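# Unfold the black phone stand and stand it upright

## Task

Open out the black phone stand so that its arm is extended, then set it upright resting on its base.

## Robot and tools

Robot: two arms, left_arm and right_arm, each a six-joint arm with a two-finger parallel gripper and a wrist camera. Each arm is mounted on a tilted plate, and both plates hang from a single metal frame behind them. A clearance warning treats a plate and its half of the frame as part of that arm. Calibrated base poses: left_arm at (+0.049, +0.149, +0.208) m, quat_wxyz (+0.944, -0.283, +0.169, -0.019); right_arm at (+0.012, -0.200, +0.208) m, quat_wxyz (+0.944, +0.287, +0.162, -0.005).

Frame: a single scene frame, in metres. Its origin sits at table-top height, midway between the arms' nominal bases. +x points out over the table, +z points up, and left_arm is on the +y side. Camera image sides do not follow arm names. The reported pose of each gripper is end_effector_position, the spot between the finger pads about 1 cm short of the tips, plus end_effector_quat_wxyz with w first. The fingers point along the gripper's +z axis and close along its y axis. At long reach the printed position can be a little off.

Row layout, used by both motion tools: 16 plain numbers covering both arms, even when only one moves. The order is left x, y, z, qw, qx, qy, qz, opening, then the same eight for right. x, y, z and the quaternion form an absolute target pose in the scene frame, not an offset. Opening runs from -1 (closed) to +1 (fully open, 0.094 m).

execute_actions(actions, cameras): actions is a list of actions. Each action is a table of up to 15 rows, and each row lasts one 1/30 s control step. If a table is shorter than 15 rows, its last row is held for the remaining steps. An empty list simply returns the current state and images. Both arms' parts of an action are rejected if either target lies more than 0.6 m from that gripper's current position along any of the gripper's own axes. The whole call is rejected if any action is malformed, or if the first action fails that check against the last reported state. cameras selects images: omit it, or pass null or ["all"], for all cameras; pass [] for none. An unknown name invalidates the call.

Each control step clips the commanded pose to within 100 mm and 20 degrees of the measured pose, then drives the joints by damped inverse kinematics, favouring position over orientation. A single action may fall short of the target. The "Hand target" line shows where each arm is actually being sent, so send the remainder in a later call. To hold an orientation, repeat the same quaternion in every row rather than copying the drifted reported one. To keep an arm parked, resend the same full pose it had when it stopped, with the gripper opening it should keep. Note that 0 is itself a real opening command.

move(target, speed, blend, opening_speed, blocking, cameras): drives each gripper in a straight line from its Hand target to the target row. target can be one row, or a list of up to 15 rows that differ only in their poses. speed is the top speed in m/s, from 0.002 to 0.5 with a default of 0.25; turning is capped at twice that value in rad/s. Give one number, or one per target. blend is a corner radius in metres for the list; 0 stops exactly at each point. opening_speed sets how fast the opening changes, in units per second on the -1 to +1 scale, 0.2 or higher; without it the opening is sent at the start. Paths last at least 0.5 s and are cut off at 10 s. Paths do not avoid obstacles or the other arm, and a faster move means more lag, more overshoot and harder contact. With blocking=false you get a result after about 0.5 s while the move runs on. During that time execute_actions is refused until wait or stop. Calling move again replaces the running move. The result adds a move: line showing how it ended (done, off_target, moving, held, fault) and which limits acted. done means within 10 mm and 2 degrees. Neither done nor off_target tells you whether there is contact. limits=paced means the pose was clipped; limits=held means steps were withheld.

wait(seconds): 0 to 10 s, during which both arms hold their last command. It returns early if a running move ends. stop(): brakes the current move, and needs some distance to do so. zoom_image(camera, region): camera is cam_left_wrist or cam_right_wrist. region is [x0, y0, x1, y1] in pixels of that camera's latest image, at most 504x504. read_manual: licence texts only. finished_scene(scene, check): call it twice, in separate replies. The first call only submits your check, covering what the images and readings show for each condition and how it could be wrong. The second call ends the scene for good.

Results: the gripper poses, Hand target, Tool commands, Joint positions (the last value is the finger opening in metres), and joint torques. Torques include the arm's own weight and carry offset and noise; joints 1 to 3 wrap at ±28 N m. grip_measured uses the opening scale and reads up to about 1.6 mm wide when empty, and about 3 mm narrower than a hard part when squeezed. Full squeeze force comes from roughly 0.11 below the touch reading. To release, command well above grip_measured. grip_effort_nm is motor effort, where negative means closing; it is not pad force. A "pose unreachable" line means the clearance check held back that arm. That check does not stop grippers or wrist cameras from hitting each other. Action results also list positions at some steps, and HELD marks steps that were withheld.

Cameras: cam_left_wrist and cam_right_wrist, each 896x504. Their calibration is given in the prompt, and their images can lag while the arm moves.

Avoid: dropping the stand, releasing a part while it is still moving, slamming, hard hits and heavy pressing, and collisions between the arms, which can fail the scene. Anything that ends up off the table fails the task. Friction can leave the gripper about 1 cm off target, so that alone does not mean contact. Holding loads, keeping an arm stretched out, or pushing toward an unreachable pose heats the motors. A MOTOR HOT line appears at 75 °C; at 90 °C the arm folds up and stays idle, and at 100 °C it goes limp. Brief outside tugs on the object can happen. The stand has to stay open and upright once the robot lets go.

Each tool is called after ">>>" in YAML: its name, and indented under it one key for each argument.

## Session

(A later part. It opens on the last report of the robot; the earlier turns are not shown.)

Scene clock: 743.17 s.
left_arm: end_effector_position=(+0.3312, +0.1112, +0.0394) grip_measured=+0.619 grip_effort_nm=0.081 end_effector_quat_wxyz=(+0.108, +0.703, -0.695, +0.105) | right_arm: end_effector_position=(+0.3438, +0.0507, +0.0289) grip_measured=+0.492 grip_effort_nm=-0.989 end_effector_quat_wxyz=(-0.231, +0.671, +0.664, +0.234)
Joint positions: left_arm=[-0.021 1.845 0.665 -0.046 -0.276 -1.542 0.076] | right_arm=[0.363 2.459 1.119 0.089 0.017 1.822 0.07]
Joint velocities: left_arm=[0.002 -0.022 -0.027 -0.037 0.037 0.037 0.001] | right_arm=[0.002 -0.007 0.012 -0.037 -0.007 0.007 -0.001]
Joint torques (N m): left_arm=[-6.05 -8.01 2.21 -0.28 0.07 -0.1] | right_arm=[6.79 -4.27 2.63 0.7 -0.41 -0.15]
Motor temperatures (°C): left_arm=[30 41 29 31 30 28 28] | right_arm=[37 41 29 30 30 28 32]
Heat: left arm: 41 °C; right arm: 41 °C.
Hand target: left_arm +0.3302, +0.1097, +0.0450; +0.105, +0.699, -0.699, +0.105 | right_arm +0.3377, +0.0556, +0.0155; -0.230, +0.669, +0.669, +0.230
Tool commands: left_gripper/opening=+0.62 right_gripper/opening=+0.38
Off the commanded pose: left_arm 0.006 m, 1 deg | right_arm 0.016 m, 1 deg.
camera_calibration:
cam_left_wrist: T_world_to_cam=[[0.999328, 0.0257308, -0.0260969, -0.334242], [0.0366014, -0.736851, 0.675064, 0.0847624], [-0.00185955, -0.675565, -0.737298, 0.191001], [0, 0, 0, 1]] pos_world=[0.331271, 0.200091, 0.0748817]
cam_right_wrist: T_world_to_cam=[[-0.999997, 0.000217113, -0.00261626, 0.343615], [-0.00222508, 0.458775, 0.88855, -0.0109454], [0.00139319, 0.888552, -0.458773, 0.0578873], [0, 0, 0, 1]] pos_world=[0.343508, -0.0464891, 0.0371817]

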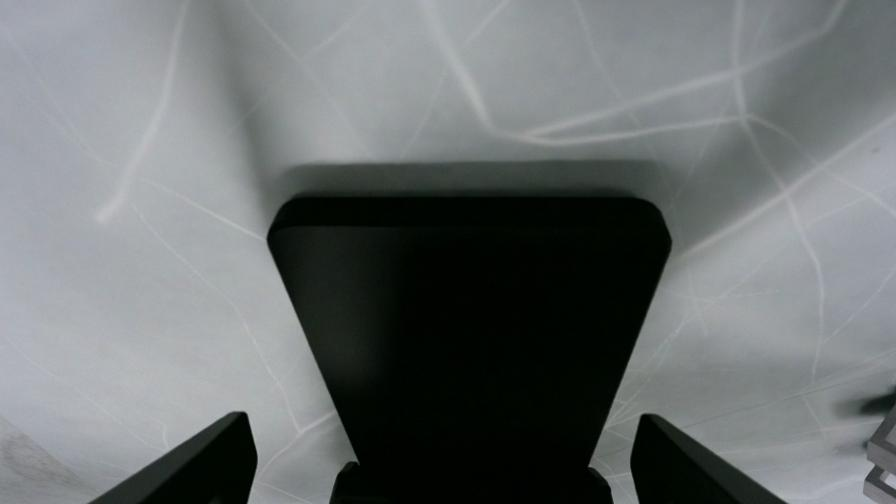

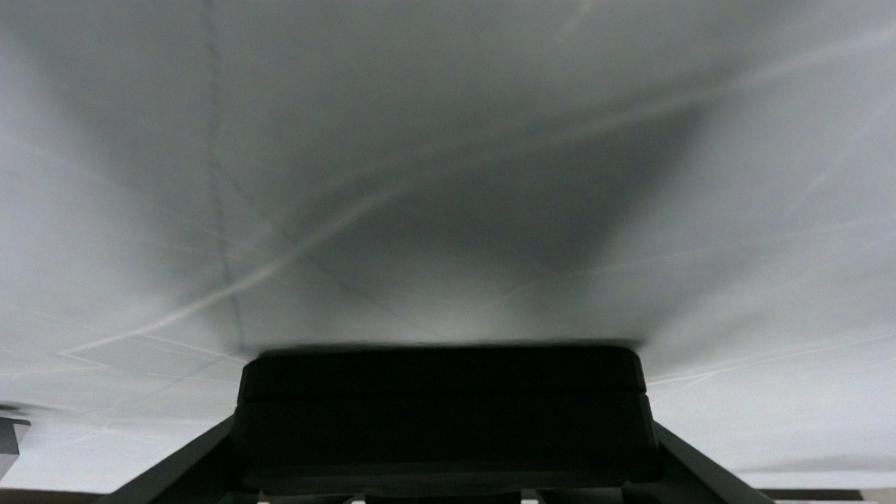

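>>> move:
  target: [0.33,0.12,0.075,-0.1045,-0.6993,0.6993,-0.1045,0.62,0.338,0.056,0.015,-0.2302,0.6685,0.6685,0.2302,0.38]
  speed: 0.08
  cameras: []

>>> move:
  target:
    - [0.33,0.125,0.06,-0.1045,-0.6993,0.6993,-0.1045,-0.9,0.338,0.056,0.015,-0.2302,0.6685,0.6685,0.2302,0.38]
    - [0.33,0.128,0.022,-0.1045,-0.6993,0.6993,-0.1045,-0.9,0.338,0.056,0.015,-0.2302,0.6685,0.6685,0.2302,0.38]
  speed: 0.05
  opening_speed: 0.6

Scene clock: 749.47 s.
left_arm: end_effector_position=(+0.3310, +0.1214, +0.0699) grip_measured=+0.619 grip_effort_nm=0.076 end_effector_quat_wxyz=(+0.108, +0.703, -0.695, +0.105) | right_arm: end_effector_position=(+0.3438, +0.0507, +0.0289) grip_measured=+0.492 grip_effort_nm=-0.989 end_effector_quat_wxyz=(-0.231, +0.671, +0.664, +0.234)
Joint positions: left_arm=[-0.054 1.705 0.661 -0.191 -0.287 -1.574 0.076] | right_arm=[0.363 2.459 1.119 0.089 0.017 1.822 0.07]
Joint velocities: left_arm=[0.012 0.002 -0.007 -0.022 -0.037 -0.022 -0.001] | right_arm=[-0.007 -0.002 0.012 -0.051 -0.066 -0.051 -0.001]
Joint torques (N m): left_arm=[-5.87 -7.43 3.4 -0.26 0.05 -0.12] | right_arm=[6.69 -4.64 2.41 0.67 -0.4 -0.23]
Motor temperatures (°C): left_arm=[30 42 29 31 30 28 28] | right_arm=[36 40 29 30 30 28 32]
Heat: left arm: 42 °C; right arm: 40 °C.
Hand target: left_arm +0.3301, +0.1200, +0.0751; +0.105, +0.699, -0.699, +0.105 | right_arm +0.3377, +0.0555, +0.0156; -0.230, +0.669, +0.669, +0.230
Off the commanded pose: left_arm 0.005 m, 1 deg | right_arm 0.016 m, 1 deg.
move: off_target (right_arm)
No camera images: "cameras" was empty.

Scene clock: 752.20 s.
left_arm: end_effector_position=(+0.3342, +0.1302, +0.0267) grip_measured=-0.899 grip_effort_nm=-0.046 end_effector_quat_wxyz=(+0.096, +0.701, -0.698, +0.107) | right_arm: end_effector_position=(+0.3438, +0.0507, +0.0289) grip_measured=+0.492 grip_effort_nm=-0.979 end_effector_quat_wxyz=(-0.231, +0.671, +0.664, +0.234)
Joint positions: left_arm=[0.056 1.849 0.661 0.002 -0.261 -1.453 0.005] | right_arm=[0.363 2.459 1.119 0.089 0.017 1.822 0.07]
Joint velocities: left_arm=[-0.012 0.007 0.002 -0.007 -0.051 -0.007 0] | right_arm=[-0.007 -0.012 -0.017 -0.051 -0.081 0.037 -0.001]
Joint torques (N m): left_arm=[-3.33 -5.09 2.88 -0.12 0.25 0.04] | right_arm=[6.68 -4.37 2.63 0.71 -0.37 -0.18]
Motor temperatures (°C): left_arm=[30 42 29 31 30 28 28] | right_arm=[36 40 29 30 30 28 32]
Heat: left arm: 42 °C; right arm: 40 °C.
Hand target: left_arm +0.3297, +0.1284, +0.0218; +0.104, +0.699, -0.699, +0.104 | right_arm +0.3377, +0.0555, +0.0156; -0.230, +0.669, +0.669, +0.230
Off the commanded pose: left_arm 0.007 m, 1 deg | right_arm 0.016 m, 1 deg.
move: off_target (right_arm)
camera_calibration:
cam_left_wrist: T_world_to_cam=[[0.999729, 0.0223467, -0.00656297, -0.338342], [0.0210509, -0.74641, 0.665153, 0.113957], [0.00996532, -0.665111, -0.746678, 0.189403], [0, 0, 0, 1]] pos_world=[0.333964, 0.218593, 0.0634044]
cam_right_wrist: T_world_to_cam=[[-0.999997, 0.000217113, -0.00261626, 0.343615], [-0.00222508, 0.458775, 0.88855, -0.0109454], [0.00139319, 0.888552, -0.458773, 0.0578873], [0, 0, 0, 1]] pos_world=[0.343508, -0.0464891, 0.0371817]

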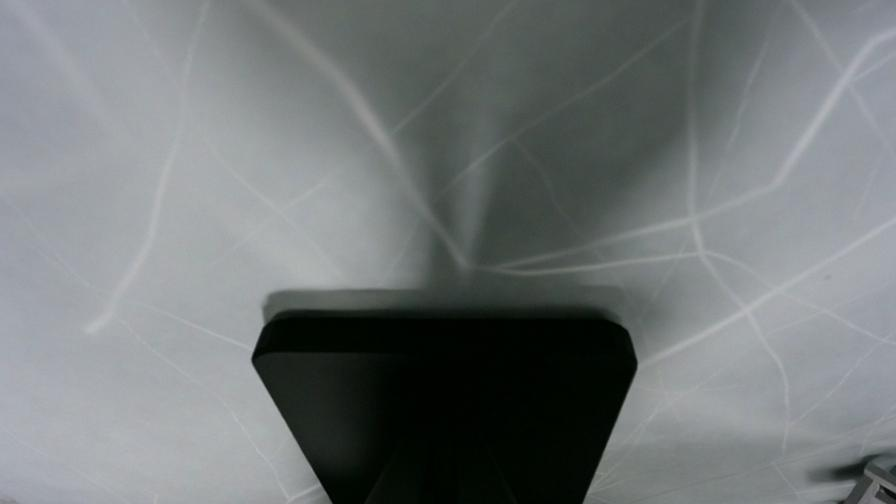

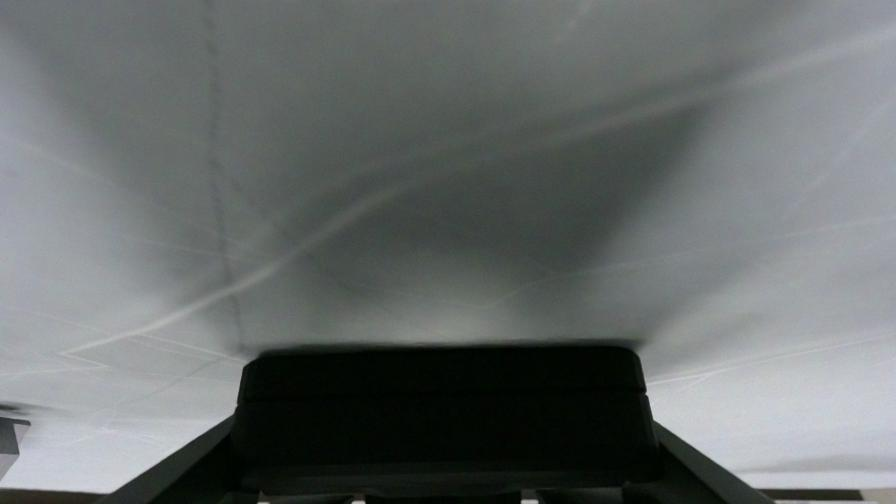

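>>> move:
  target: [0.33,0.13,0.004,-0.1045,-0.6993,0.6993,-0.1045,-0.9,0.338,0.056,0.015,-0.2302,0.6685,0.6685,0.2302,0.38]
  speed: 0.025

Scene clock: 754.63 s.
left_arm: end_effector_position=(+0.3332, +0.1305, +0.0213) grip_measured=-0.899 grip_effort_nm=-0.037 end_effector_quat_wxyz=(+0.103, +0.695, -0.703, +0.112) | right_arm: end_effector_position=(+0.3436, +0.0506, +0.0285) grip_measured=+0.492 grip_effort_nm=-0.989 end_effector_quat_wxyz=(-0.233, +0.676, +0.660, +0.232)
Joint positions: left_arm=[0.078 1.867 0.665 0.013 -0.237 -1.417 0.005] | right_arm=[0.363 2.46 1.119 0.089 0.016 1.836 0.07]
Joint velocities: left_arm=[-0.027 -0.002 -0.007 -0.007 0.022 0.037 0] | right_arm=[0.002 -0.012 0.007 -0.081 -0.066 -0.037 0]
Joint torques (N m): left_arm=[-1.83 -1.95 3.28 0.45 0.16 0.11] | right_arm=[6.64 -4.56 2.82 0.7 -0.41 -0.37]
Motor temperatures (°C): left_arm=[30 41 29 31 30 28 28] | right_arm=[36 40 29 30 30 28 32]
Heat: left arm: 41 °C; right arm: 40 °C.
Hand target: left_arm +0.3290, +0.1307, +0.0053; +0.105, +0.699, -0.700, +0.104 | right_arm +0.3377, +0.0555, +0.0155; -0.230, +0.669, +0.668, +0.230
Off the commanded pose: left_arm 0.018 m, 1 deg | right_arm 0.016 m, 1 deg.
move: off_target (left_arm, right_arm)
camera_calibration:
cam_left_wrist: T_world_to_cam=[[0.999968, 0.00510727, -0.00618618, -0.335174], [0.00794725, -0.735749, 0.677208, 0.120508], [-0.00109279, -0.677235, -0.735766, 0.190627], [0, 0, 0, 1]] pos_world=[0.334414, 0.219475, 0.0565745]
cam_right_wrist: T_world_to_cam=[[-0.999915, 0.0109909, 0.00704222, 0.342509], [0.0112971, 0.458355, 0.888697, -0.0152564], [0.00653973, 0.888701, -0.45844, 0.0560008], [0, 0, 0, 1]] pos_world=[0.342286, -0.0465396, 0.0368193]

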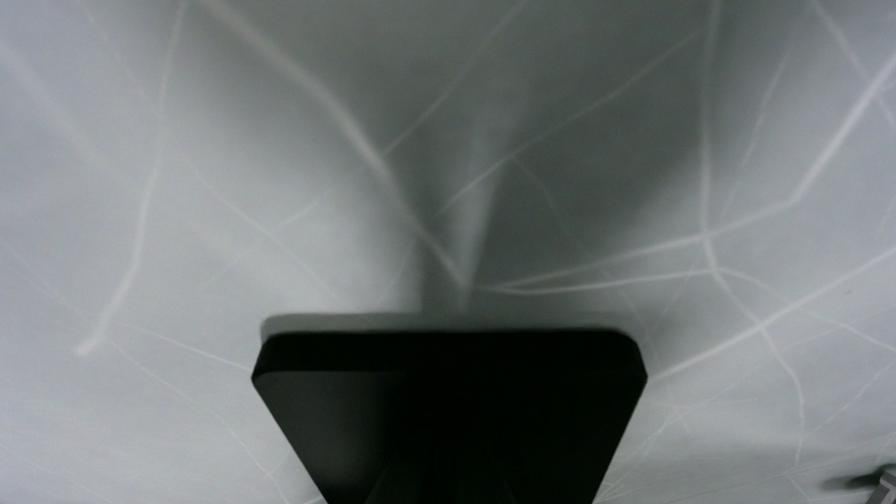

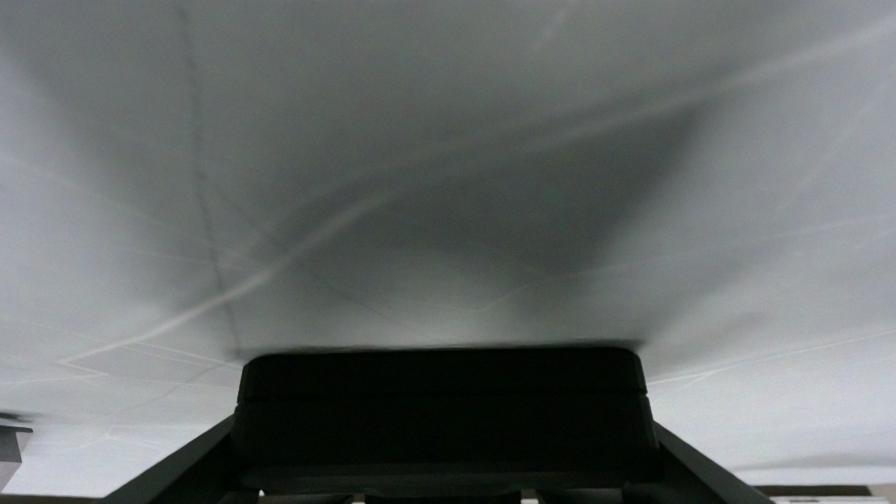

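>>> move:
  target:
    - [0.33,0.14,0.05,-0.1045,-0.6993,0.6993,-0.1045,-0.9,0.338,0.056,0.015,-0.2302,0.6685,0.6685,0.2302,0.38]
    - [0.33,0.22,0.12,-0.1045,-0.6993,0.6993,-0.1045,-0.9,0.338,0.056,0.015,-0.2302,0.6685,0.6685,0.2302,0.38]
  speed: 0.15
  blend: 0.02
  cameras: []

>>> move:
  target:
    - [0.33,0.24,0.18,0,0,1,0,-0.3,0.338,0.056,0.015,-0.2302,0.6685,0.6685,0.2302,0.38]
    - [0.33,0.28,0.16,0,0,0.866,-0.5,-0.3,0.338,0.056,0.015,-0.2302,0.6685,0.6685,0.2302,0.38]
  speed: 0.4
  opening_speed: 1

Scene clock: 769.63 s.
left_arm: end_effector_position=(+0.3277, +0.2177, +0.1172) grip_measured=-0.899 grip_effort_nm=-0.037 end_effector_quat_wxyz=(+0.106, +0.698, -0.701, +0.099) | right_arm: end_effector_position=(+0.3435, +0.0508, +0.0287) grip_measured=+0.492 grip_effort_nm=-0.979 end_effector_quat_wxyz=(-0.233, +0.673, +0.663, +0.233)
Joint positions: left_arm=[0.177 1.37 0.751 -0.567 -0.217 -1.338 0.005] | right_arm=[0.363 2.46 1.119 0.089 0.015 1.827 0.07]
Joint velocities: left_arm=[0.007 0.007 -0.002 -0.022 0.037 0.007 0] | right_arm=[0.007 -0.002 -0.007 -0.066 0.007 -0.007 -0.001]
Joint torques (N m): left_arm=[-1.78 -6.93 6.48 -0.36 0.26 0.07] | right_arm=[6.74 -4.42 2.48 0.66 -0.37 -0.25]
Motor temperatures (°C): left_arm=[30 39 29 31 30 28 27] | right_arm=[36 40 29 30 30 28 32]
Heat: left arm: 39 °C; right arm: 40 °C.
Hand target: left_arm +0.3296, +0.2209, +0.1205; +0.105, +0.699, -0.700, +0.103 | right_arm +0.3377, +0.0555, +0.0156; -0.230, +0.669, +0.668, +0.230
Off the commanded pose: left_arm 0.004 m, 1 deg | right_arm 0.016 m, 1 deg.
move: off_target (right_arm)
No camera images: "cameras" was empty.

Scene clock: 774.07 s.
left_arm: end_effector_position=(+0.3231, +0.2802, +0.1606) grip_measured=-0.301 grip_effort_nm=0.076 end_effector_quat_wxyz=(-0.005, +0.006, +0.872, -0.489) | right_arm: end_effector_position=(+0.3435, +0.0508, +0.0287) grip_measured=+0.492 grip_effort_nm=-0.984 end_effector_quat_wxyz=(-0.232, +0.672, +0.663, +0.234)
Joint positions: left_arm=[0.751 1.671 1.293 -1.314 0.517 0.929 0.033] | right_arm=[0.363 2.46 1.119 0.089 0.015 1.826 0.07]
Joint velocities: left_arm=[0.022 0.002 0.002 0.007 -0.081 0.007 0.001] | right_arm=[-0.007 0.012 -0.017 0.007 -0.007 0.037 0]
Joint torques (N m): left_arm=[-1.21 -7.47 6.52 -1.67 0.53 0.11] | right_arm=[6.67 -4.44 2.65 0.66 -0.39 -0.26]
Motor temperatures (°C): left_arm=[30 39 30 31 30 28 27] | right_arm=[36 40 29 30 30 28 32]
Heat: left arm: 39 °C; right arm: 40 °C.
Hand target: left_arm +0.3261, +0.2793, +0.1567; -0.001, +0.004, +0.867, -0.499 | right_arm +0.3377, +0.0555, +0.0156; -0.230, +0.669, +0.669, +0.230
Off the commanded pose: left_arm 0.007 m, 2 deg | right_arm 0.016 m, 1 deg.
move: off_target (right_arm)
camera_calibration:
cam_left_wrist: T_world_to_cam=[[0.0150289, -0.534659, 0.844934, 0.0077722], [-0.89921, 0.362311, 0.245258, 0.191162], [-0.437258, -0.76346, -0.475326, 0.517766], [0, 0, 0, 1]] pos_world=[0.398176, 0.330189, 0.192656]
cam_right_wrist: T_world_to_cam=[[-0.999994, 0.00327975, 0.00140615, 0.34302], [0.00274995, 0.457144, 0.889388, -0.0125185], [0.00227416, 0.889387, -0.45715, 0.0572857], [0, 0, 0, 1]] pos_world=[0.342922, -0.0463515, 0.0368396]

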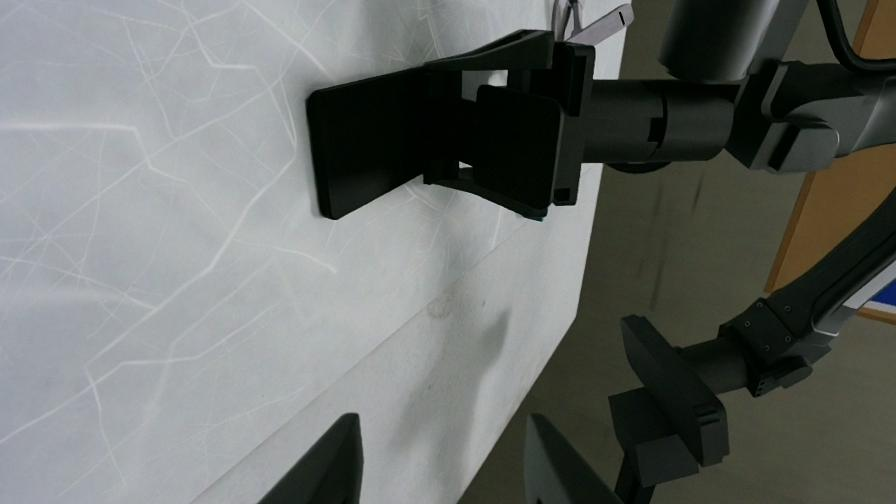

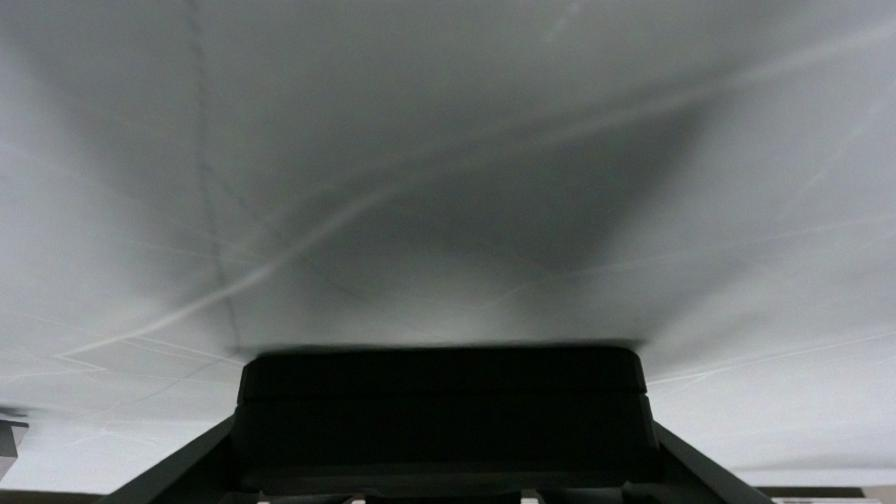

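>>> zoom_image:
  camera: "cam_left_wrist"
  region: [290, 10, 630, 240]

Scaled by 1.482.

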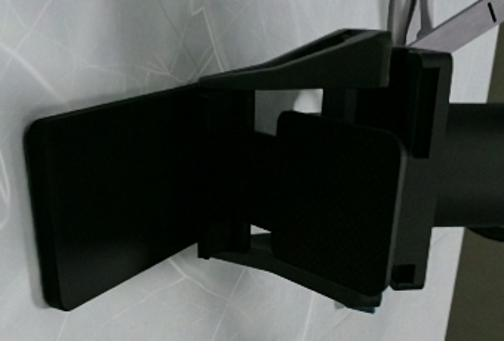

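>>> move:
  target:
    - [0.33,0.24,0.2,0,0,1,0,0.62,0.338,0.056,0.015,-0.2302,0.6685,0.6685,0.2302,0.38]
    - [0.335,0.13,0.19,-0.141,-0.6928,0.6928,-0.141,0.62,0.338,0.056,0.015,-0.2302,0.6685,0.6685,0.2302,0.38]
  speed: 0.35

Scene clock: 796.87 s.
left_arm: end_effector_position=(+0.3440, +0.1350, +0.1925) grip_measured=+0.619 grip_effort_nm=0.071 end_effector_quat_wxyz=(+0.136, +0.702, -0.685, +0.142) | right_arm: end_effector_position=(+0.3435, +0.0508, +0.0287) grip_measured=+0.492 grip_effort_nm=-0.984 end_effector_quat_wxyz=(-0.232, +0.672, +0.663, +0.234)
Joint positions: left_arm=[-0.233 1.357 0.847 -0.747 -0.252 -1.755 0.076] | right_arm=[0.363 2.46 1.119 0.089 0.015 1.826 0.07]
Joint velocities: left_arm=[0.002 -0.002 -0.022 0.007 -0.066 0.037 0.001] | right_arm=[-0.007 -0.012 -0.017 -0.081 -0.022 -0.051 0]
Joint torques (N m): left_arm=[-4.89 -4.82 5.52 0.08 0.33 -0.09] | right_arm=[7.01 -4.51 2.59 0.71 -0.41 -0.25]
Motor temperatures (°C): left_arm=[29 39 30 32 30 28 27] | right_arm=[36 39 29 30 30 28 32]
Heat: left arm: 39 °C; right arm: 39 °C.
Hand target: left_arm +0.3395, +0.1287, +0.1941; +0.141, +0.696, -0.688, +0.146 | right_arm +0.3377, +0.0555, +0.0156; -0.230, +0.669, +0.669, +0.230
Off the commanded pose: left_arm 0.011 m, 2 deg | right_arm 0.016 m, 1 deg.
move: off_target (left_arm, right_arm)
camera_calibration:
cam_left_wrist: T_world_to_cam=[[0.999068, 0.0393668, -0.0177136, -0.347055], [0.0395459, -0.670088, 0.741228, -0.0242696], [0.0173101, -0.741237, -0.67102, 0.309467], [0, 0, 0, 1]] pos_world=[0.342334, 0.226788, 0.2195]
cam_right_wrist: T_world_to_cam=[[-0.999994, 0.00327975, 0.00140615, 0.34302], [0.00274995, 0.457144, 0.889388, -0.0125185], [0.00227416, 0.889387, -0.45715, 0.0572857], [0, 0, 0, 1]] pos_world=[0.342922, -0.0463515, 0.0368396]

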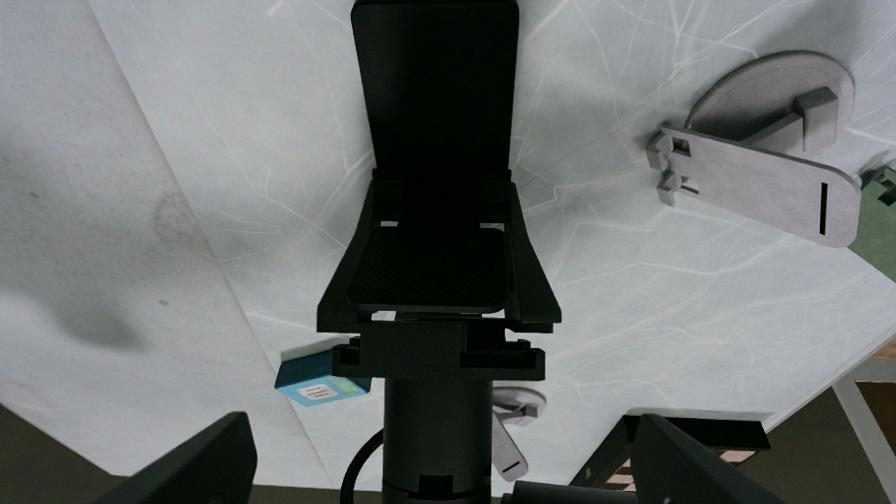

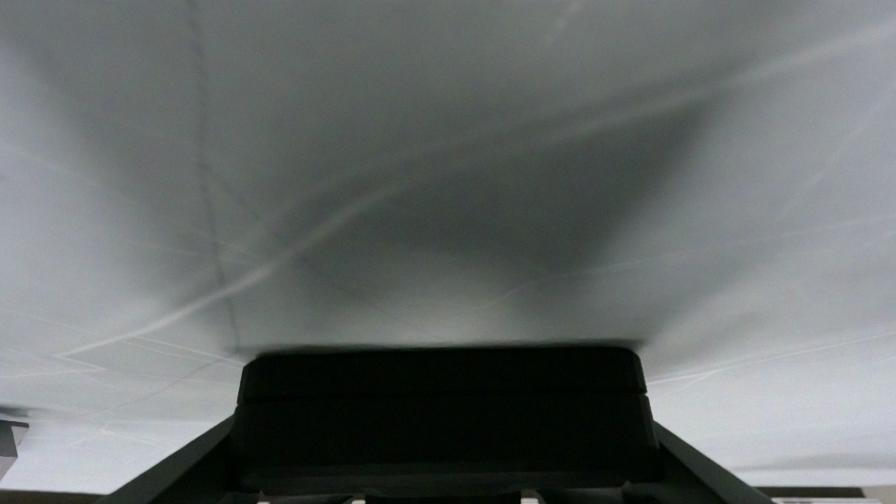

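>>> zoom_image:
  camera: "cam_left_wrist"
  region: [300, 160, 580, 400]

Scaled by 1.800.

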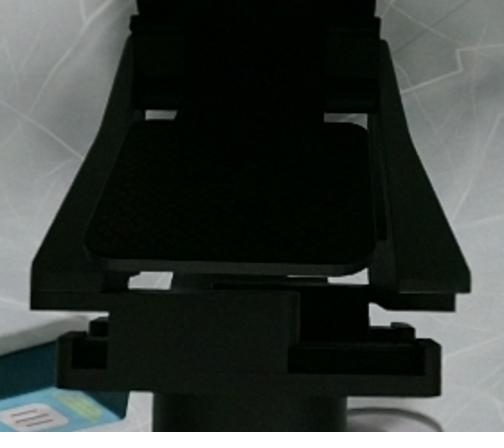

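>>> move:
  target: [0.335,0.165,0.1,-0.2588,-0.6580,0.6580,-0.2588,0.62,0.338,0.056,0.015,-0.2302,0.6685,0.6685,0.2302,0.38]
  speed: 0.3

>>> zoom_image:
  camera: "cam_left_wrist"
  region: [200, 100, 700, 500]

Scene clock: 816.27 s.
left_arm: end_effector_position=(+0.3326, +0.1684, +0.1007) grip_measured=+0.619 grip_effort_nm=0.076 end_effector_quat_wxyz=(-0.251, -0.659, +0.663, -0.251) | right_arm: end_effector_position=(+0.3435, +0.0508, +0.0287) grip_measured=+0.492 grip_effort_nm=-0.984 end_effector_quat_wxyz=(-0.232, +0.672, +0.663, +0.234)
Joint positions: left_arm=[0.334 1.573 0.802 -0.541 0.252 -1.179 0.076] | right_arm=[0.363 2.46 1.119 0.089 0.015 1.826 0.07]
Joint velocities: left_arm=[-0.012 -0.012 0.017 0.066 -0.081 -0.11 -0.001] | right_arm=[-0.017 0.002 -0.007 0.022 -0.022 0.022 0]
Joint torques (N m): left_arm=[-2.21 -5.14 5.12 -0.61 0.54 0.04] | right_arm=[6.8 -4.51 2.67 0.67 -0.39 -0.21]
Motor temperatures (°C): left_arm=[30 39 30 31 30 28 27] | right_arm=[36 39 29 30 30 28 32]
Heat: left arm: 39 °C; right arm: 39 °C.
Hand target: left_arm +0.3334, +0.1666, +0.0972; +0.258, +0.658, -0.661, +0.255 | right_arm +0.3377, +0.0555, +0.0156; -0.230, +0.669, +0.669, +0.230
Off the commanded pose: left_arm 0.004 m, 1 deg | right_arm 0.016 m, 1 deg.
move: off_target (right_arm)
camera_calibration:
cam_left_wrist: T_world_to_cam=[[0.999738, 0.000886833, -0.0228689, -0.331797], [0.0213645, -0.394437, 0.918675, 0.00834083], [-0.00820563, -0.918923, -0.394353, 0.283425], [0, 0, 0, 1]] pos_world=[0.333857, 0.264029, 0.0965189]
cam_right_wrist: T_world_to_cam=[[-0.999994, 0.00327975, 0.00140615, 0.34302], [0.00274995, 0.457144, 0.889388, -0.0125185], [0.00227416, 0.889387, -0.45715, 0.0572857], [0, 0, 0, 1]] pos_world=[0.342922, -0.0463515, 0.0368396]

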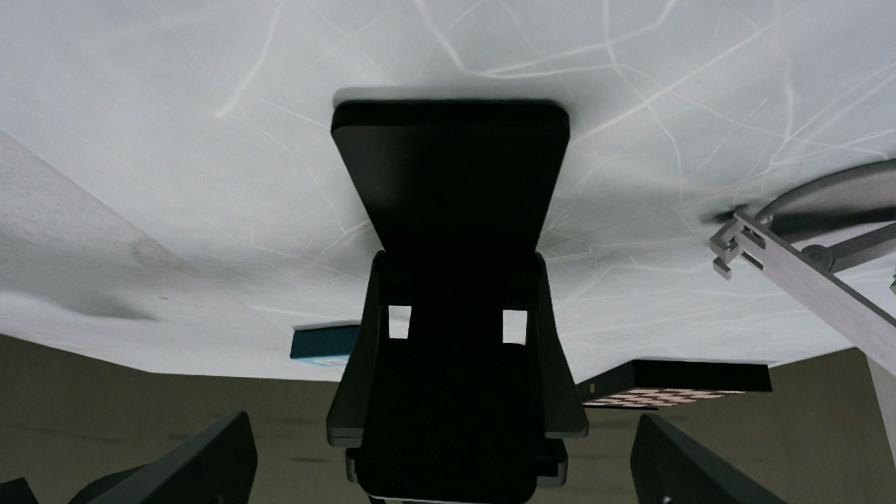

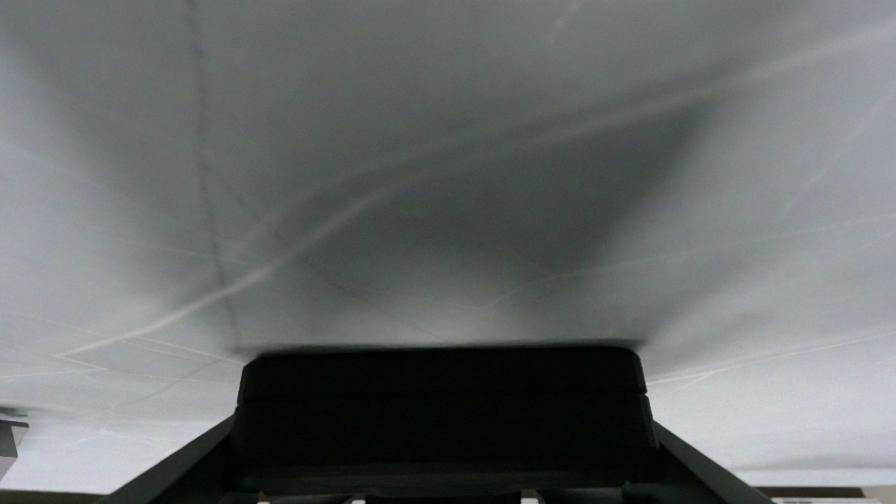

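Scaled by 1.008.

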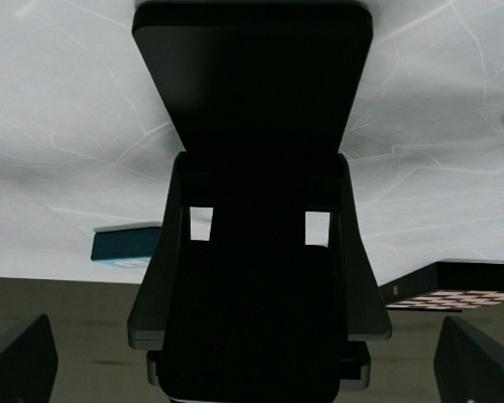

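>>> zoom_image:
  camera: "cam_left_wrist"
  region: [360, 230, 560, 360]

>>> zoom_image:
  camera: "cam_left_wrist"
  region: [320, 330, 600, 504]

Scaled by 2.520.

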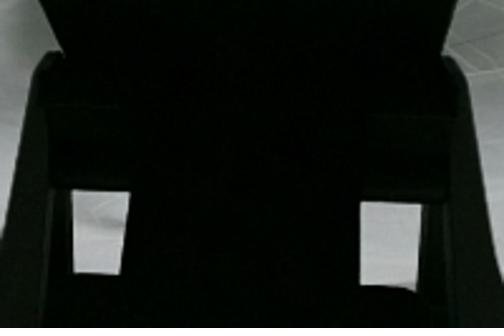

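Scaled by 1.800.

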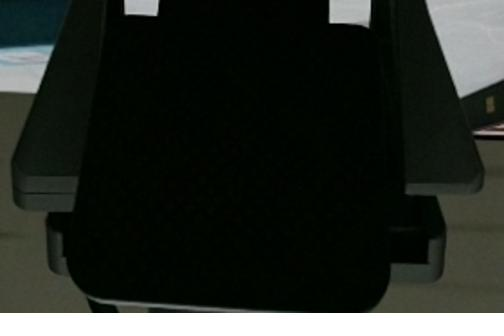

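>>> move:
  target:
    - [0.335,0.2,0.16,-0.141,-0.6928,0.6928,-0.141,0.62,0.338,0.056,0.015,-0.2302,0.6685,0.6685,0.2302,0.38]
    - [0.42,0.15,0.15,0,0,1,0,0.62,0.338,0.056,0.015,-0.2302,0.6685,0.6685,0.2302,0.38]
  speed: 0.35
  cameras: ["cam_left_wrist"]

Scene clock: 833.03 s.
left_arm: end_effector_position=(+0.4154, +0.1555, +0.1515) grip_measured=+0.619 grip_effort_nm=0.071 end_effector_quat_wxyz=(-0.009, -0.013, +1.000, -0.005) | right_arm: end_effector_position=(+0.3435, +0.0508, +0.0287) grip_measured=+0.492 grip_effort_nm=-0.984 end_effector_quat_wxyz=(-0.232, +0.672, +0.663, +0.234)
Joint positions: left_arm=[-0.257 1.763 1.174 -0.798 -0.629 -0.266 0.076] | right_arm=[0.363 2.46 1.119 0.089 0.015 1.826 0.07]
Joint velocities: left_arm=[-0.002 0.002 0.007 0.051 -0.081 -0.022 -0.001] | right_arm=[0.012 -0.002 -0.027 0.022 0.022 -0.066 0]
Joint torques (N m): left_arm=[-7.35 -5.82 7.8 -0.06 -0.1 0.06] | right_arm=[6.83 -4.53 2.61 0.74 -0.36 -0.23]
Motor temperatures (°C): left_arm=[30 38 30 31 30 28 27] | right_arm=[36 38 29 30 30 28 32]
Heat: left arm: 38 °C; right arm: 38 °C.
Hand target: left_arm +0.4209, +0.1477, +0.1532; -0.001, -0.002, +1.000, -0.004 | right_arm +0.3377, +0.0555, +0.0156; -0.230, +0.669, +0.669, +0.230
Off the commanded pose: left_arm 0.007 m, 2 deg | right_arm 0.016 m, 1 deg.
move: off_target (right_arm)
camera_calibration:
cam_left_wrist: T_world_to_cam=[[0.0464229, -0.99891, -0.00492971, 0.135344], [-0.896085, -0.0438241, 0.441714, 0.353682], [-0.441448, -0.0160882, -0.897143, 0.407995], [0, 0, 0, 1]] pos_world=[0.490755, 0.15726, 0.210471]
Images, in order (width x height): cam_left_wrist 896x504.

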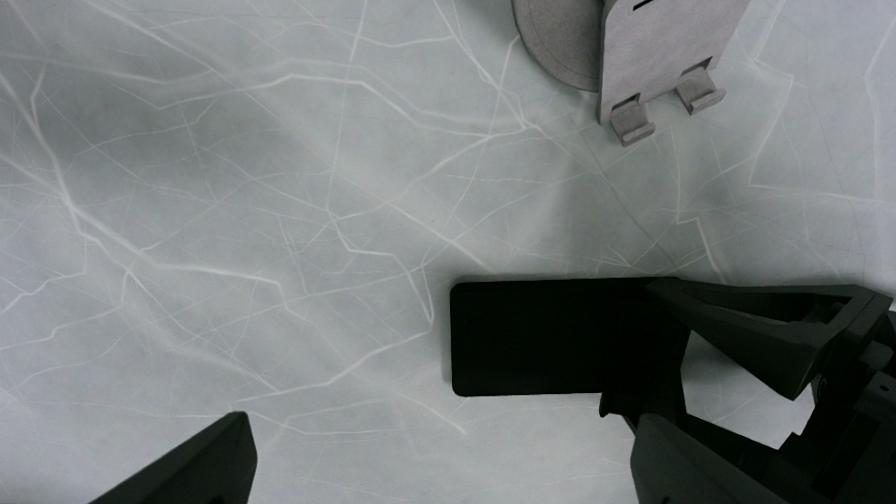

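>>> move:
  target: [0.42,0.1,0.15,0,0,1,0,-0.6,0.338,0.056,0.015,-0.2302,0.6685,0.6685,0.2302,0.38]
  speed: 0.15
  opening_speed: 1
  cameras: ["cam_left_wrist"]

>>> zoom_image:
  camera: "cam_left_wrist"
  region: [320, 220, 760, 504]

Scene clock: 838.80 s.
left_arm: end_effector_position=(+0.4155, +0.1069, +0.1483) grip_measured=-0.599 grip_effort_nm=-0.051 end_effector_quat_wxyz=(-0.007, -0.004, +1.000, -0.003) | right_arm: end_effector_position=(+0.3435, +0.0508, +0.0287) grip_measured=+0.492 grip_effort_nm=-0.984 end_effector_quat_wxyz=(-0.232, +0.672, +0.663, +0.234)
Joint positions: left_arm=[-0.366 1.89 1.216 -0.791 -0.651 -0.382 0.019] | right_arm=[0.363 2.46 1.119 0.089 0.015 1.826 0.07]
Joint velocities: left_arm=[-0.022 0.002 0.002 -0.022 -0.007 -0.007 0.001] | right_arm=[0.002 0.002 -0.027 0.007 0.022 -0.051 -0.001]
Joint torques (N m): left_arm=[-7.92 -6.06 7.99 -0.08 -0.09 -0.07] | right_arm=[6.69 -4.59 2.59 0.67 -0.43 -0.21]
Motor temperatures (°C): left_arm=[30 39 30 31 30 28 27] | right_arm=[36 38 29 30 30 28 32]
Heat: left arm: 39 °C; right arm: 38 °C.
Hand target: left_arm +0.4197, +0.0992, +0.1502; +0.001, +0.000, +1.000, -0.001 | right_arm +0.3377, +0.0555, +0.0156; -0.230, +0.669, +0.669, +0.230
Off the commanded pose: left_arm 0.008 m, 1 deg | right_arm 0.016 m, 1 deg.
move: off_target (right_arm)
camera_calibration:
cam_left_wrist: T_world_to_cam=[[0.0294935, -0.999519, -0.00956342, 0.0944979], [-0.898515, -0.0307026, 0.437867, 0.353236], [-0.43795, -0.00432135, -0.898989, 0.40193], [0, 0, 0, 1]] pos_world=[0.490626, 0.107035, 0.207563]
Images, in order (width x height): cam_left_wrist 896x504.

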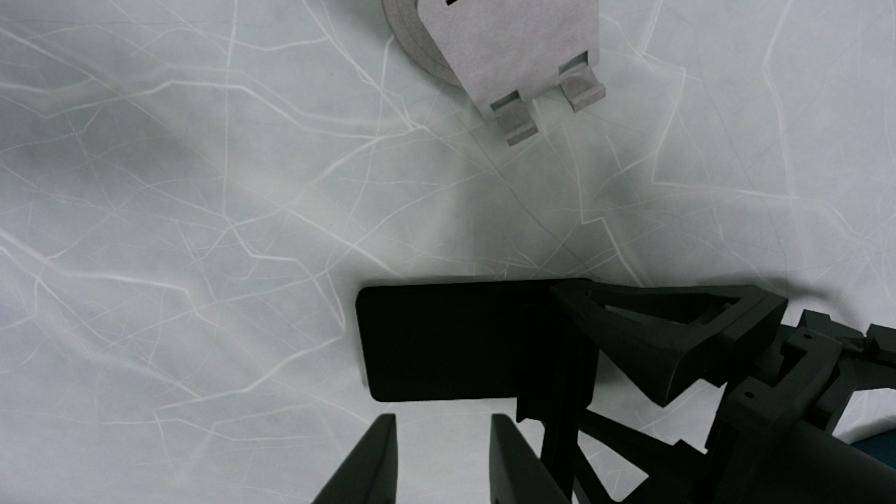

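Scaled by 1.145.

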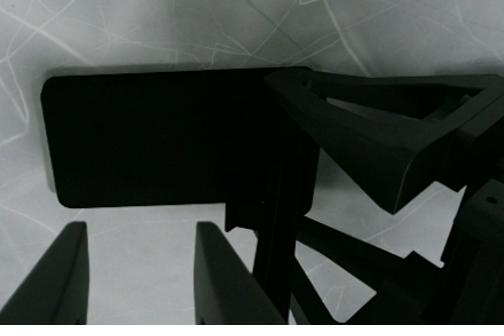

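>>> move:
  target:
    - [0.36,0.14,0.2,-0.1045,-0.6993,0.6993,-0.1045,0.62,0.338,0.056,0.015,-0.2302,0.6685,0.6685,0.2302,0.38]
    - [0.333,0.105,0.17,-0.1045,-0.6993,0.6993,-0.1045,0.62,0.338,0.056,0.015,-0.2302,0.6685,0.6685,0.2302,0.38]
  speed: 0.3
  opening_speed: 1
  cameras: ["cam_left_wrist"]

>>> move:
  target:
    - [0.333,0.077,0.13,-0.1045,-0.6993,0.6993,-0.1045,0.62,0.338,0.056,0.015,-0.2302,0.6685,0.6685,0.2302,0.38]
    - [0.333,0.073,0.097,-0.1045,-0.6993,0.6993,-0.1045,0.62,0.338,0.056,0.015,-0.2302,0.6685,0.6685,0.2302,0.38]
  speed: 0.08
  cameras: ["cam_left_wrist"]

Scene clock: 862.30 s.
left_arm: end_effector_position=(+0.3364, +0.1111, +0.1702) grip_measured=+0.619 grip_effort_nm=0.081 end_effector_quat_wxyz=(+0.102, +0.705, -0.693, +0.107) | right_arm: end_effector_position=(+0.3435, +0.0508, +0.0287) grip_measured=+0.492 grip_effort_nm=-0.989 end_effector_quat_wxyz=(-0.232, +0.672, +0.663, +0.234)
Joint positions: left_arm=[-0.331 1.47 0.791 -0.636 -0.377 -1.855 0.076] | right_arm=[0.363 2.46 1.119 0.089 0.015 1.826 0.07]
Joint velocities: left_arm=[0.007 0.002 -0.012 -0.007 -0.022 -0.007 -0.001] | right_arm=[-0.007 -0.022 -0.007 0.037 -0.066 0.037 -0.001]
Joint torques (N m): left_arm=[-5.48 -3.69 6.13 0.11 0.15 -0.11] | right_arm=[6.78 -4.51 2.51 0.65 -0.42 -0.17]
Motor temperatures (°C): left_arm=[31 40 31 30 30 28 27] | right_arm=[36 38 29 30 30 28 32]
Heat: left arm: 40 °C; right arm: 38 °C.
Hand target: left_arm +0.3334, +0.1057, +0.1700; +0.103, +0.700, -0.699, +0.105 | right_arm +0.3377, +0.0555, +0.0156; -0.230, +0.669, +0.669, +0.230
Off the commanded pose: left_arm 0.007 m, 1 deg | right_arm 0.016 m, 1 deg.
move: off_target (right_arm)
camera_calibration:
cam_left_wrist: T_world_to_cam=[[0.999304, 0.0336711, -0.0160532, -0.338679], [0.0357435, -0.741242, 0.670286, -0.00222231], [0.01067, -0.670393, -0.74193, 0.283357], [0, 0, 0, 1]] pos_world=[0.335499, 0.199717, 0.206283]
Images, in order (width x height): cam_left_wrist 896x504.

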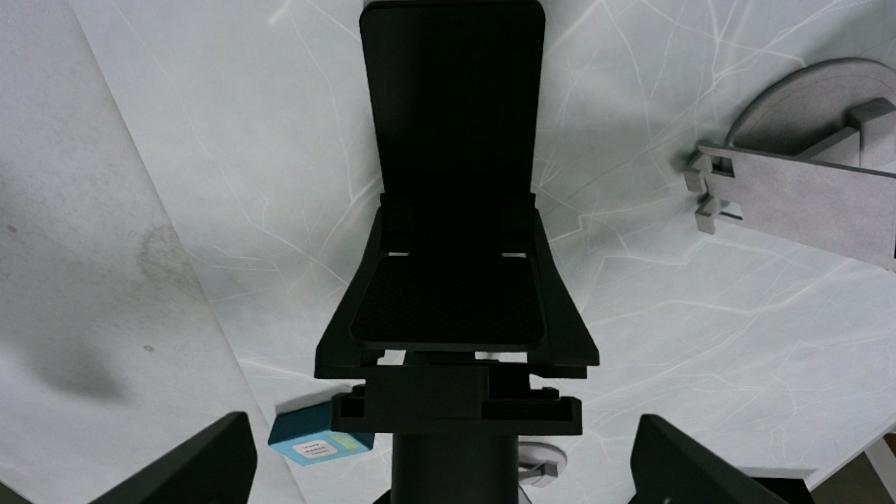

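Scene clock: 864.07 s.
left_arm: end_effector_position=(+0.3406, +0.0738, +0.1024) grip_measured=+0.619 grip_effort_nm=0.081 end_effector_quat_wxyz=(+0.096, +0.703, -0.696, +0.112) | right_arm: end_effector_position=(+0.3435, +0.0508, +0.0287) grip_measured=+0.492 grip_effort_nm=-0.979 end_effector_quat_wxyz=(-0.232, +0.672, +0.663, +0.234)
Joint positions: left_arm=[-0.278 1.741 0.719 -0.257 -0.366 -1.786 0.076] | right_arm=[0.363 2.46 1.119 0.089 0.015 1.826 0.07]
Joint velocities: left_arm=[0.002 0.012 -0.002 -0.007 -0.022 -0.037 0] | right_arm=[-0.017 -0.007 -0.012 0.007 0.022 -0.095 -0.001]
Joint torques (N m): left_arm=[-3.84 -4.51 4 0.1 0.27 0.07] | right_arm=[6.41 -4.56 2.7 0.69 -0.35 -0.25]
Motor temperatures (°C): left_arm=[31 39 31 30 30 28 27] | right_arm=[36 38 29 30 30 28 32]
Heat: left arm: 39 °C; right arm: 38 °C.
Hand target: left_arm +0.3329, +0.0730, +0.0966; +0.104, +0.699, -0.700, +0.104 | right_arm +0.3377, +0.0555, +0.0156; -0.230, +0.669, +0.669, +0.230
Off the commanded pose: left_arm 0.009 m, 1 deg | right_arm 0.016 m, 1 deg.
move: off_target (right_arm)
camera_calibration:
cam_left_wrist: T_world_to_cam=[[0.999561, 0.0296125, 0.0011431, -0.344238], [0.0212041, -0.741622, 0.670482, 0.0204233], [0.0207024, -0.670164, -0.741925, 0.204586], [0, 0, 0, 1]] pos_world=[0.339418, 0.162446, 0.138487]
Images, in order (width x height): cam_left_wrist 896x504.

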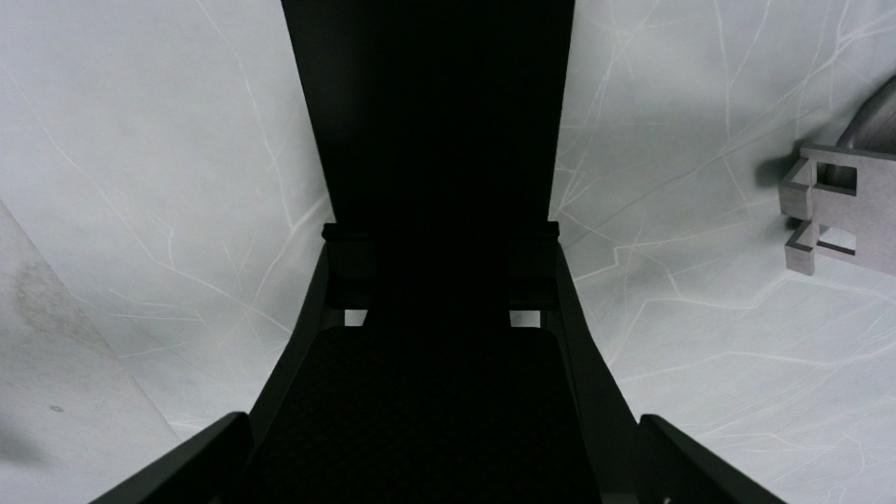

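>>> move:
  target: [0.328,0.065,0.090,-0.1045,-0.6993,0.6993,-0.1045,0.62,0.338,0.056,0.015,-0.2302,0.6685,0.6685,0.2302,0.38]
  speed: 0.05
  cameras: []

>>> move:
  target: [0.328,0.065,0.090,-0.1045,-0.6993,0.6993,-0.1045,0.15,0.338,0.056,0.015,-0.2302,0.6685,0.6685,0.2302,0.38]
  speed: 0.05
  opening_speed: 0.4
  cameras: ["cam_left_wrist"]

Scene clock: 868.93 s.
left_arm: end_effector_position=(+0.3368, +0.0685, +0.0944) grip_measured=+0.619 grip_effort_nm=0.081 end_effector_quat_wxyz=(+0.096, +0.703, -0.696, +0.113) | right_arm: end_effector_position=(+0.3435, +0.0508, +0.0287) grip_measured=+0.492 grip_effort_nm=-0.989 end_effector_quat_wxyz=(-0.232, +0.672, +0.663, +0.234)
Joint positions: left_arm=[-0.278 1.774 0.702 -0.207 -0.366 -1.785 0.076] | right_arm=[0.363 2.46 1.119 0.089 0.015 1.826 0.07]
Joint velocities: left_arm=[-0.012 -0.007 0.007 0.051 0.022 -0.022 0] | right_arm=[0.007 -0.012 -0.007 -0.007 0.081 0.066 0]
Joint torques (N m): left_arm=[-4.88 -4.34 3.82 0.08 0.23 -0.09] | right_arm=[6.91 -4.52 2.58 0.68 -0.42 -0.24]
Motor temperatures (°C): left_arm=[30 39 31 30 30 28 27] | right_arm=[36 38 29 30 30 28 32]
Heat: left arm: 39 °C; right arm: 38 °C.
Hand target: left_arm +0.3281, +0.0651, +0.0901; +0.104, +0.699, -0.699, +0.105 | right_arm +0.3377, +0.0555, +0.0156; -0.230, +0.669, +0.669, +0.230
Off the commanded pose: left_arm 0.010 m, 2 deg | right_arm 0.016 m, 1 deg.
move: off_target (right_arm)
No camera images: "cameras" was empty.

Scene clock: 870.33 s.
left_arm: end_effector_position=(+0.3368, +0.0685, +0.0944) grip_measured=+0.309 grip_effort_nm=-1.018 end_effector_quat_wxyz=(+0.096, +0.703, -0.696, +0.113) | right_arm: end_effector_position=(+0.3435, +0.0508, +0.0287) grip_measured=+0.492 grip_effort_nm=-0.984 end_effector_quat_wxyz=(-0.232, +0.672, +0.663, +0.234)
Joint positions: left_arm=[-0.278 1.774 0.702 -0.207 -0.366 -1.785 0.061] | right_arm=[0.363 2.46 1.119 0.089 0.015 1.826 0.07]
Joint velocities: left_arm=[-0.007 0.017 -0.022 -0.022 -0.007 -0.051 -0.002] | right_arm=[0.007 0.012 -0.007 0.066 -0.037 -0.007 0]
Joint torques (N m): left_arm=[-4.79 -4.38 3.75 0.09 0.23 -0.08] | right_arm=[6.71 -4.34 2.71 0.69 -0.4 -0.18]
Motor temperatures (°C): left_arm=[30 39 30 30 30 28 27] | right_arm=[36 38 29 30 30 28 33]
Heat: left arm: 39 °C; right arm: 38 °C.
Hand target: left_arm +0.3279, +0.0652, +0.0901; +0.105, +0.699, -0.699, +0.105 | right_arm +0.3377, +0.0555, +0.0156; -0.230, +0.669, +0.669, +0.230
Off the commanded pose: left_arm 0.010 m, 2 deg | right_arm 0.016 m, 1 deg.
move: off_target (right_arm)
camera_calibration:
cam_left_wrist: T_world_to_cam=[[0.999565, 0.0294468, 0.00146263, -0.340304], [0.0208577, -0.741331, 0.670816, 0.0219589], [0.0208377, -0.670494, -0.741622, 0.195082], [0, 0, 0, 1]] pos_world=[0.335633, 0.157101, 0.130444]
Images, in order (width x height): cam_left_wrist 896x504.

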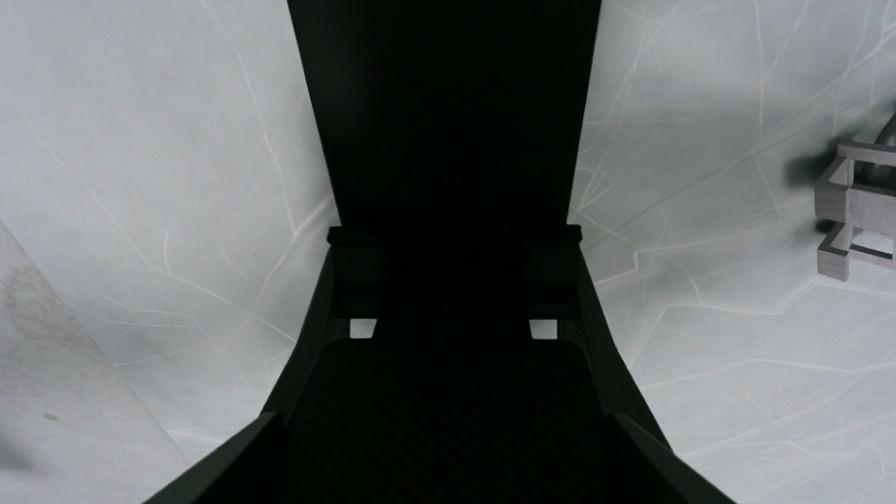

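>>> move:
  target: [0.328,0.065,0.115,-0.1045,-0.6993,0.6993,-0.1045,0.15,0.338,0.056,0.010,-0.2302,0.6685,0.6685,0.2302,0.36]
  speed: 0.03

Scene clock: 873.60 s.
left_arm: end_effector_position=(+0.3320, +0.0738, +0.0996) grip_measured=+0.308 grip_effort_nm=-1.013 end_effector_quat_wxyz=(+0.085, +0.712, -0.691, +0.094) | right_arm: end_effector_position=(+0.3400, +0.0603, +0.0315) grip_measured=+0.492 grip_effort_nm=-0.974 end_effector_quat_wxyz=(-0.254, +0.662, +0.661, +0.246)
Joint positions: left_arm=[-0.303 1.755 0.702 -0.255 -0.411 -1.838 0.061] | right_arm=[0.363 2.475 1.127 0.093 -0.039 1.818 0.07]
Joint velocities: left_arm=[-0.002 0.012 -0.007 -0.022 -0.007 0.022 0] | right_arm=[-0.007 -0.007 -0.007 0.066 -0.037 -0.007 -0.001]
Joint torques (N m): left_arm=[-7.84 -8.36 5.68 -0.59 0.56 -0.13] | right_arm=[6.12 -4.85 2.52 0.73 0.15 -0.21]
Motor temperatures (°C): left_arm=[30 39 30 30 30 28 27] | right_arm=[36 38 29 30 30 28 33]
Heat: left arm: 39 °C; right arm: 38 °C.
Hand target: left_arm +0.3280, +0.0649, +0.1140; +0.104, +0.699, -0.699, +0.105 | right_arm +0.3375, +0.0553, +0.0111; -0.231, +0.668, +0.669, +0.230
Off the commanded pose: left_arm 0.018 m, 3 deg | right_arm 0.022 m, 4 deg.
move: off_target (left_arm, right_arm)
camera_calibration:
cam_left_wrist: T_world_to_cam=[[0.99882, 0.0472933, -0.0110525, -0.335477], [0.0434256, -0.767729, 0.639302, 0.0200854], [0.0217494, -0.639027, -0.768876, 0.202735], [0, 0, 0, 1]] pos_world=[0.3298, 0.160839, 0.139329]
cam_right_wrist: T_world_to_cam=[[-0.999877, -0.0132881, 0.00836655, 0.340242], [0.00217513, 0.410469, 0.911872, -0.0170043], [-0.0155513, 0.911778, -0.41039, 0.0533931], [0, 0, 0, 1]] pos_world=[0.341067, -0.0371817, 0.0345711]

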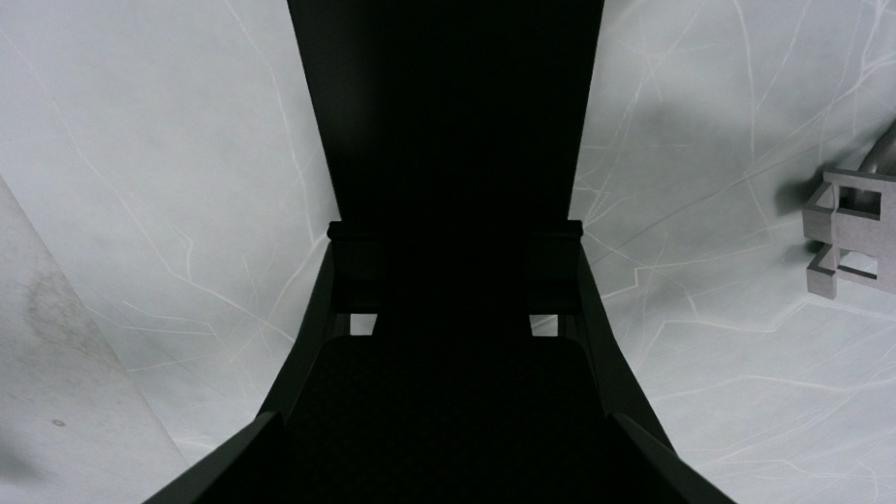

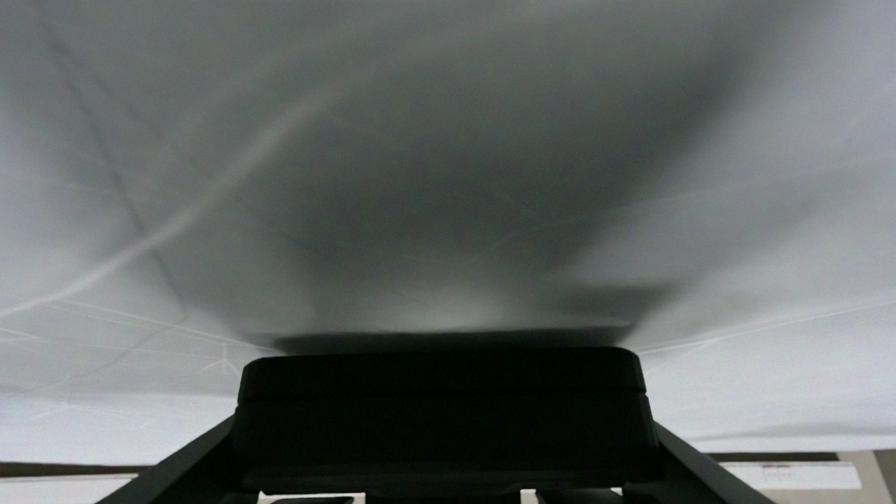

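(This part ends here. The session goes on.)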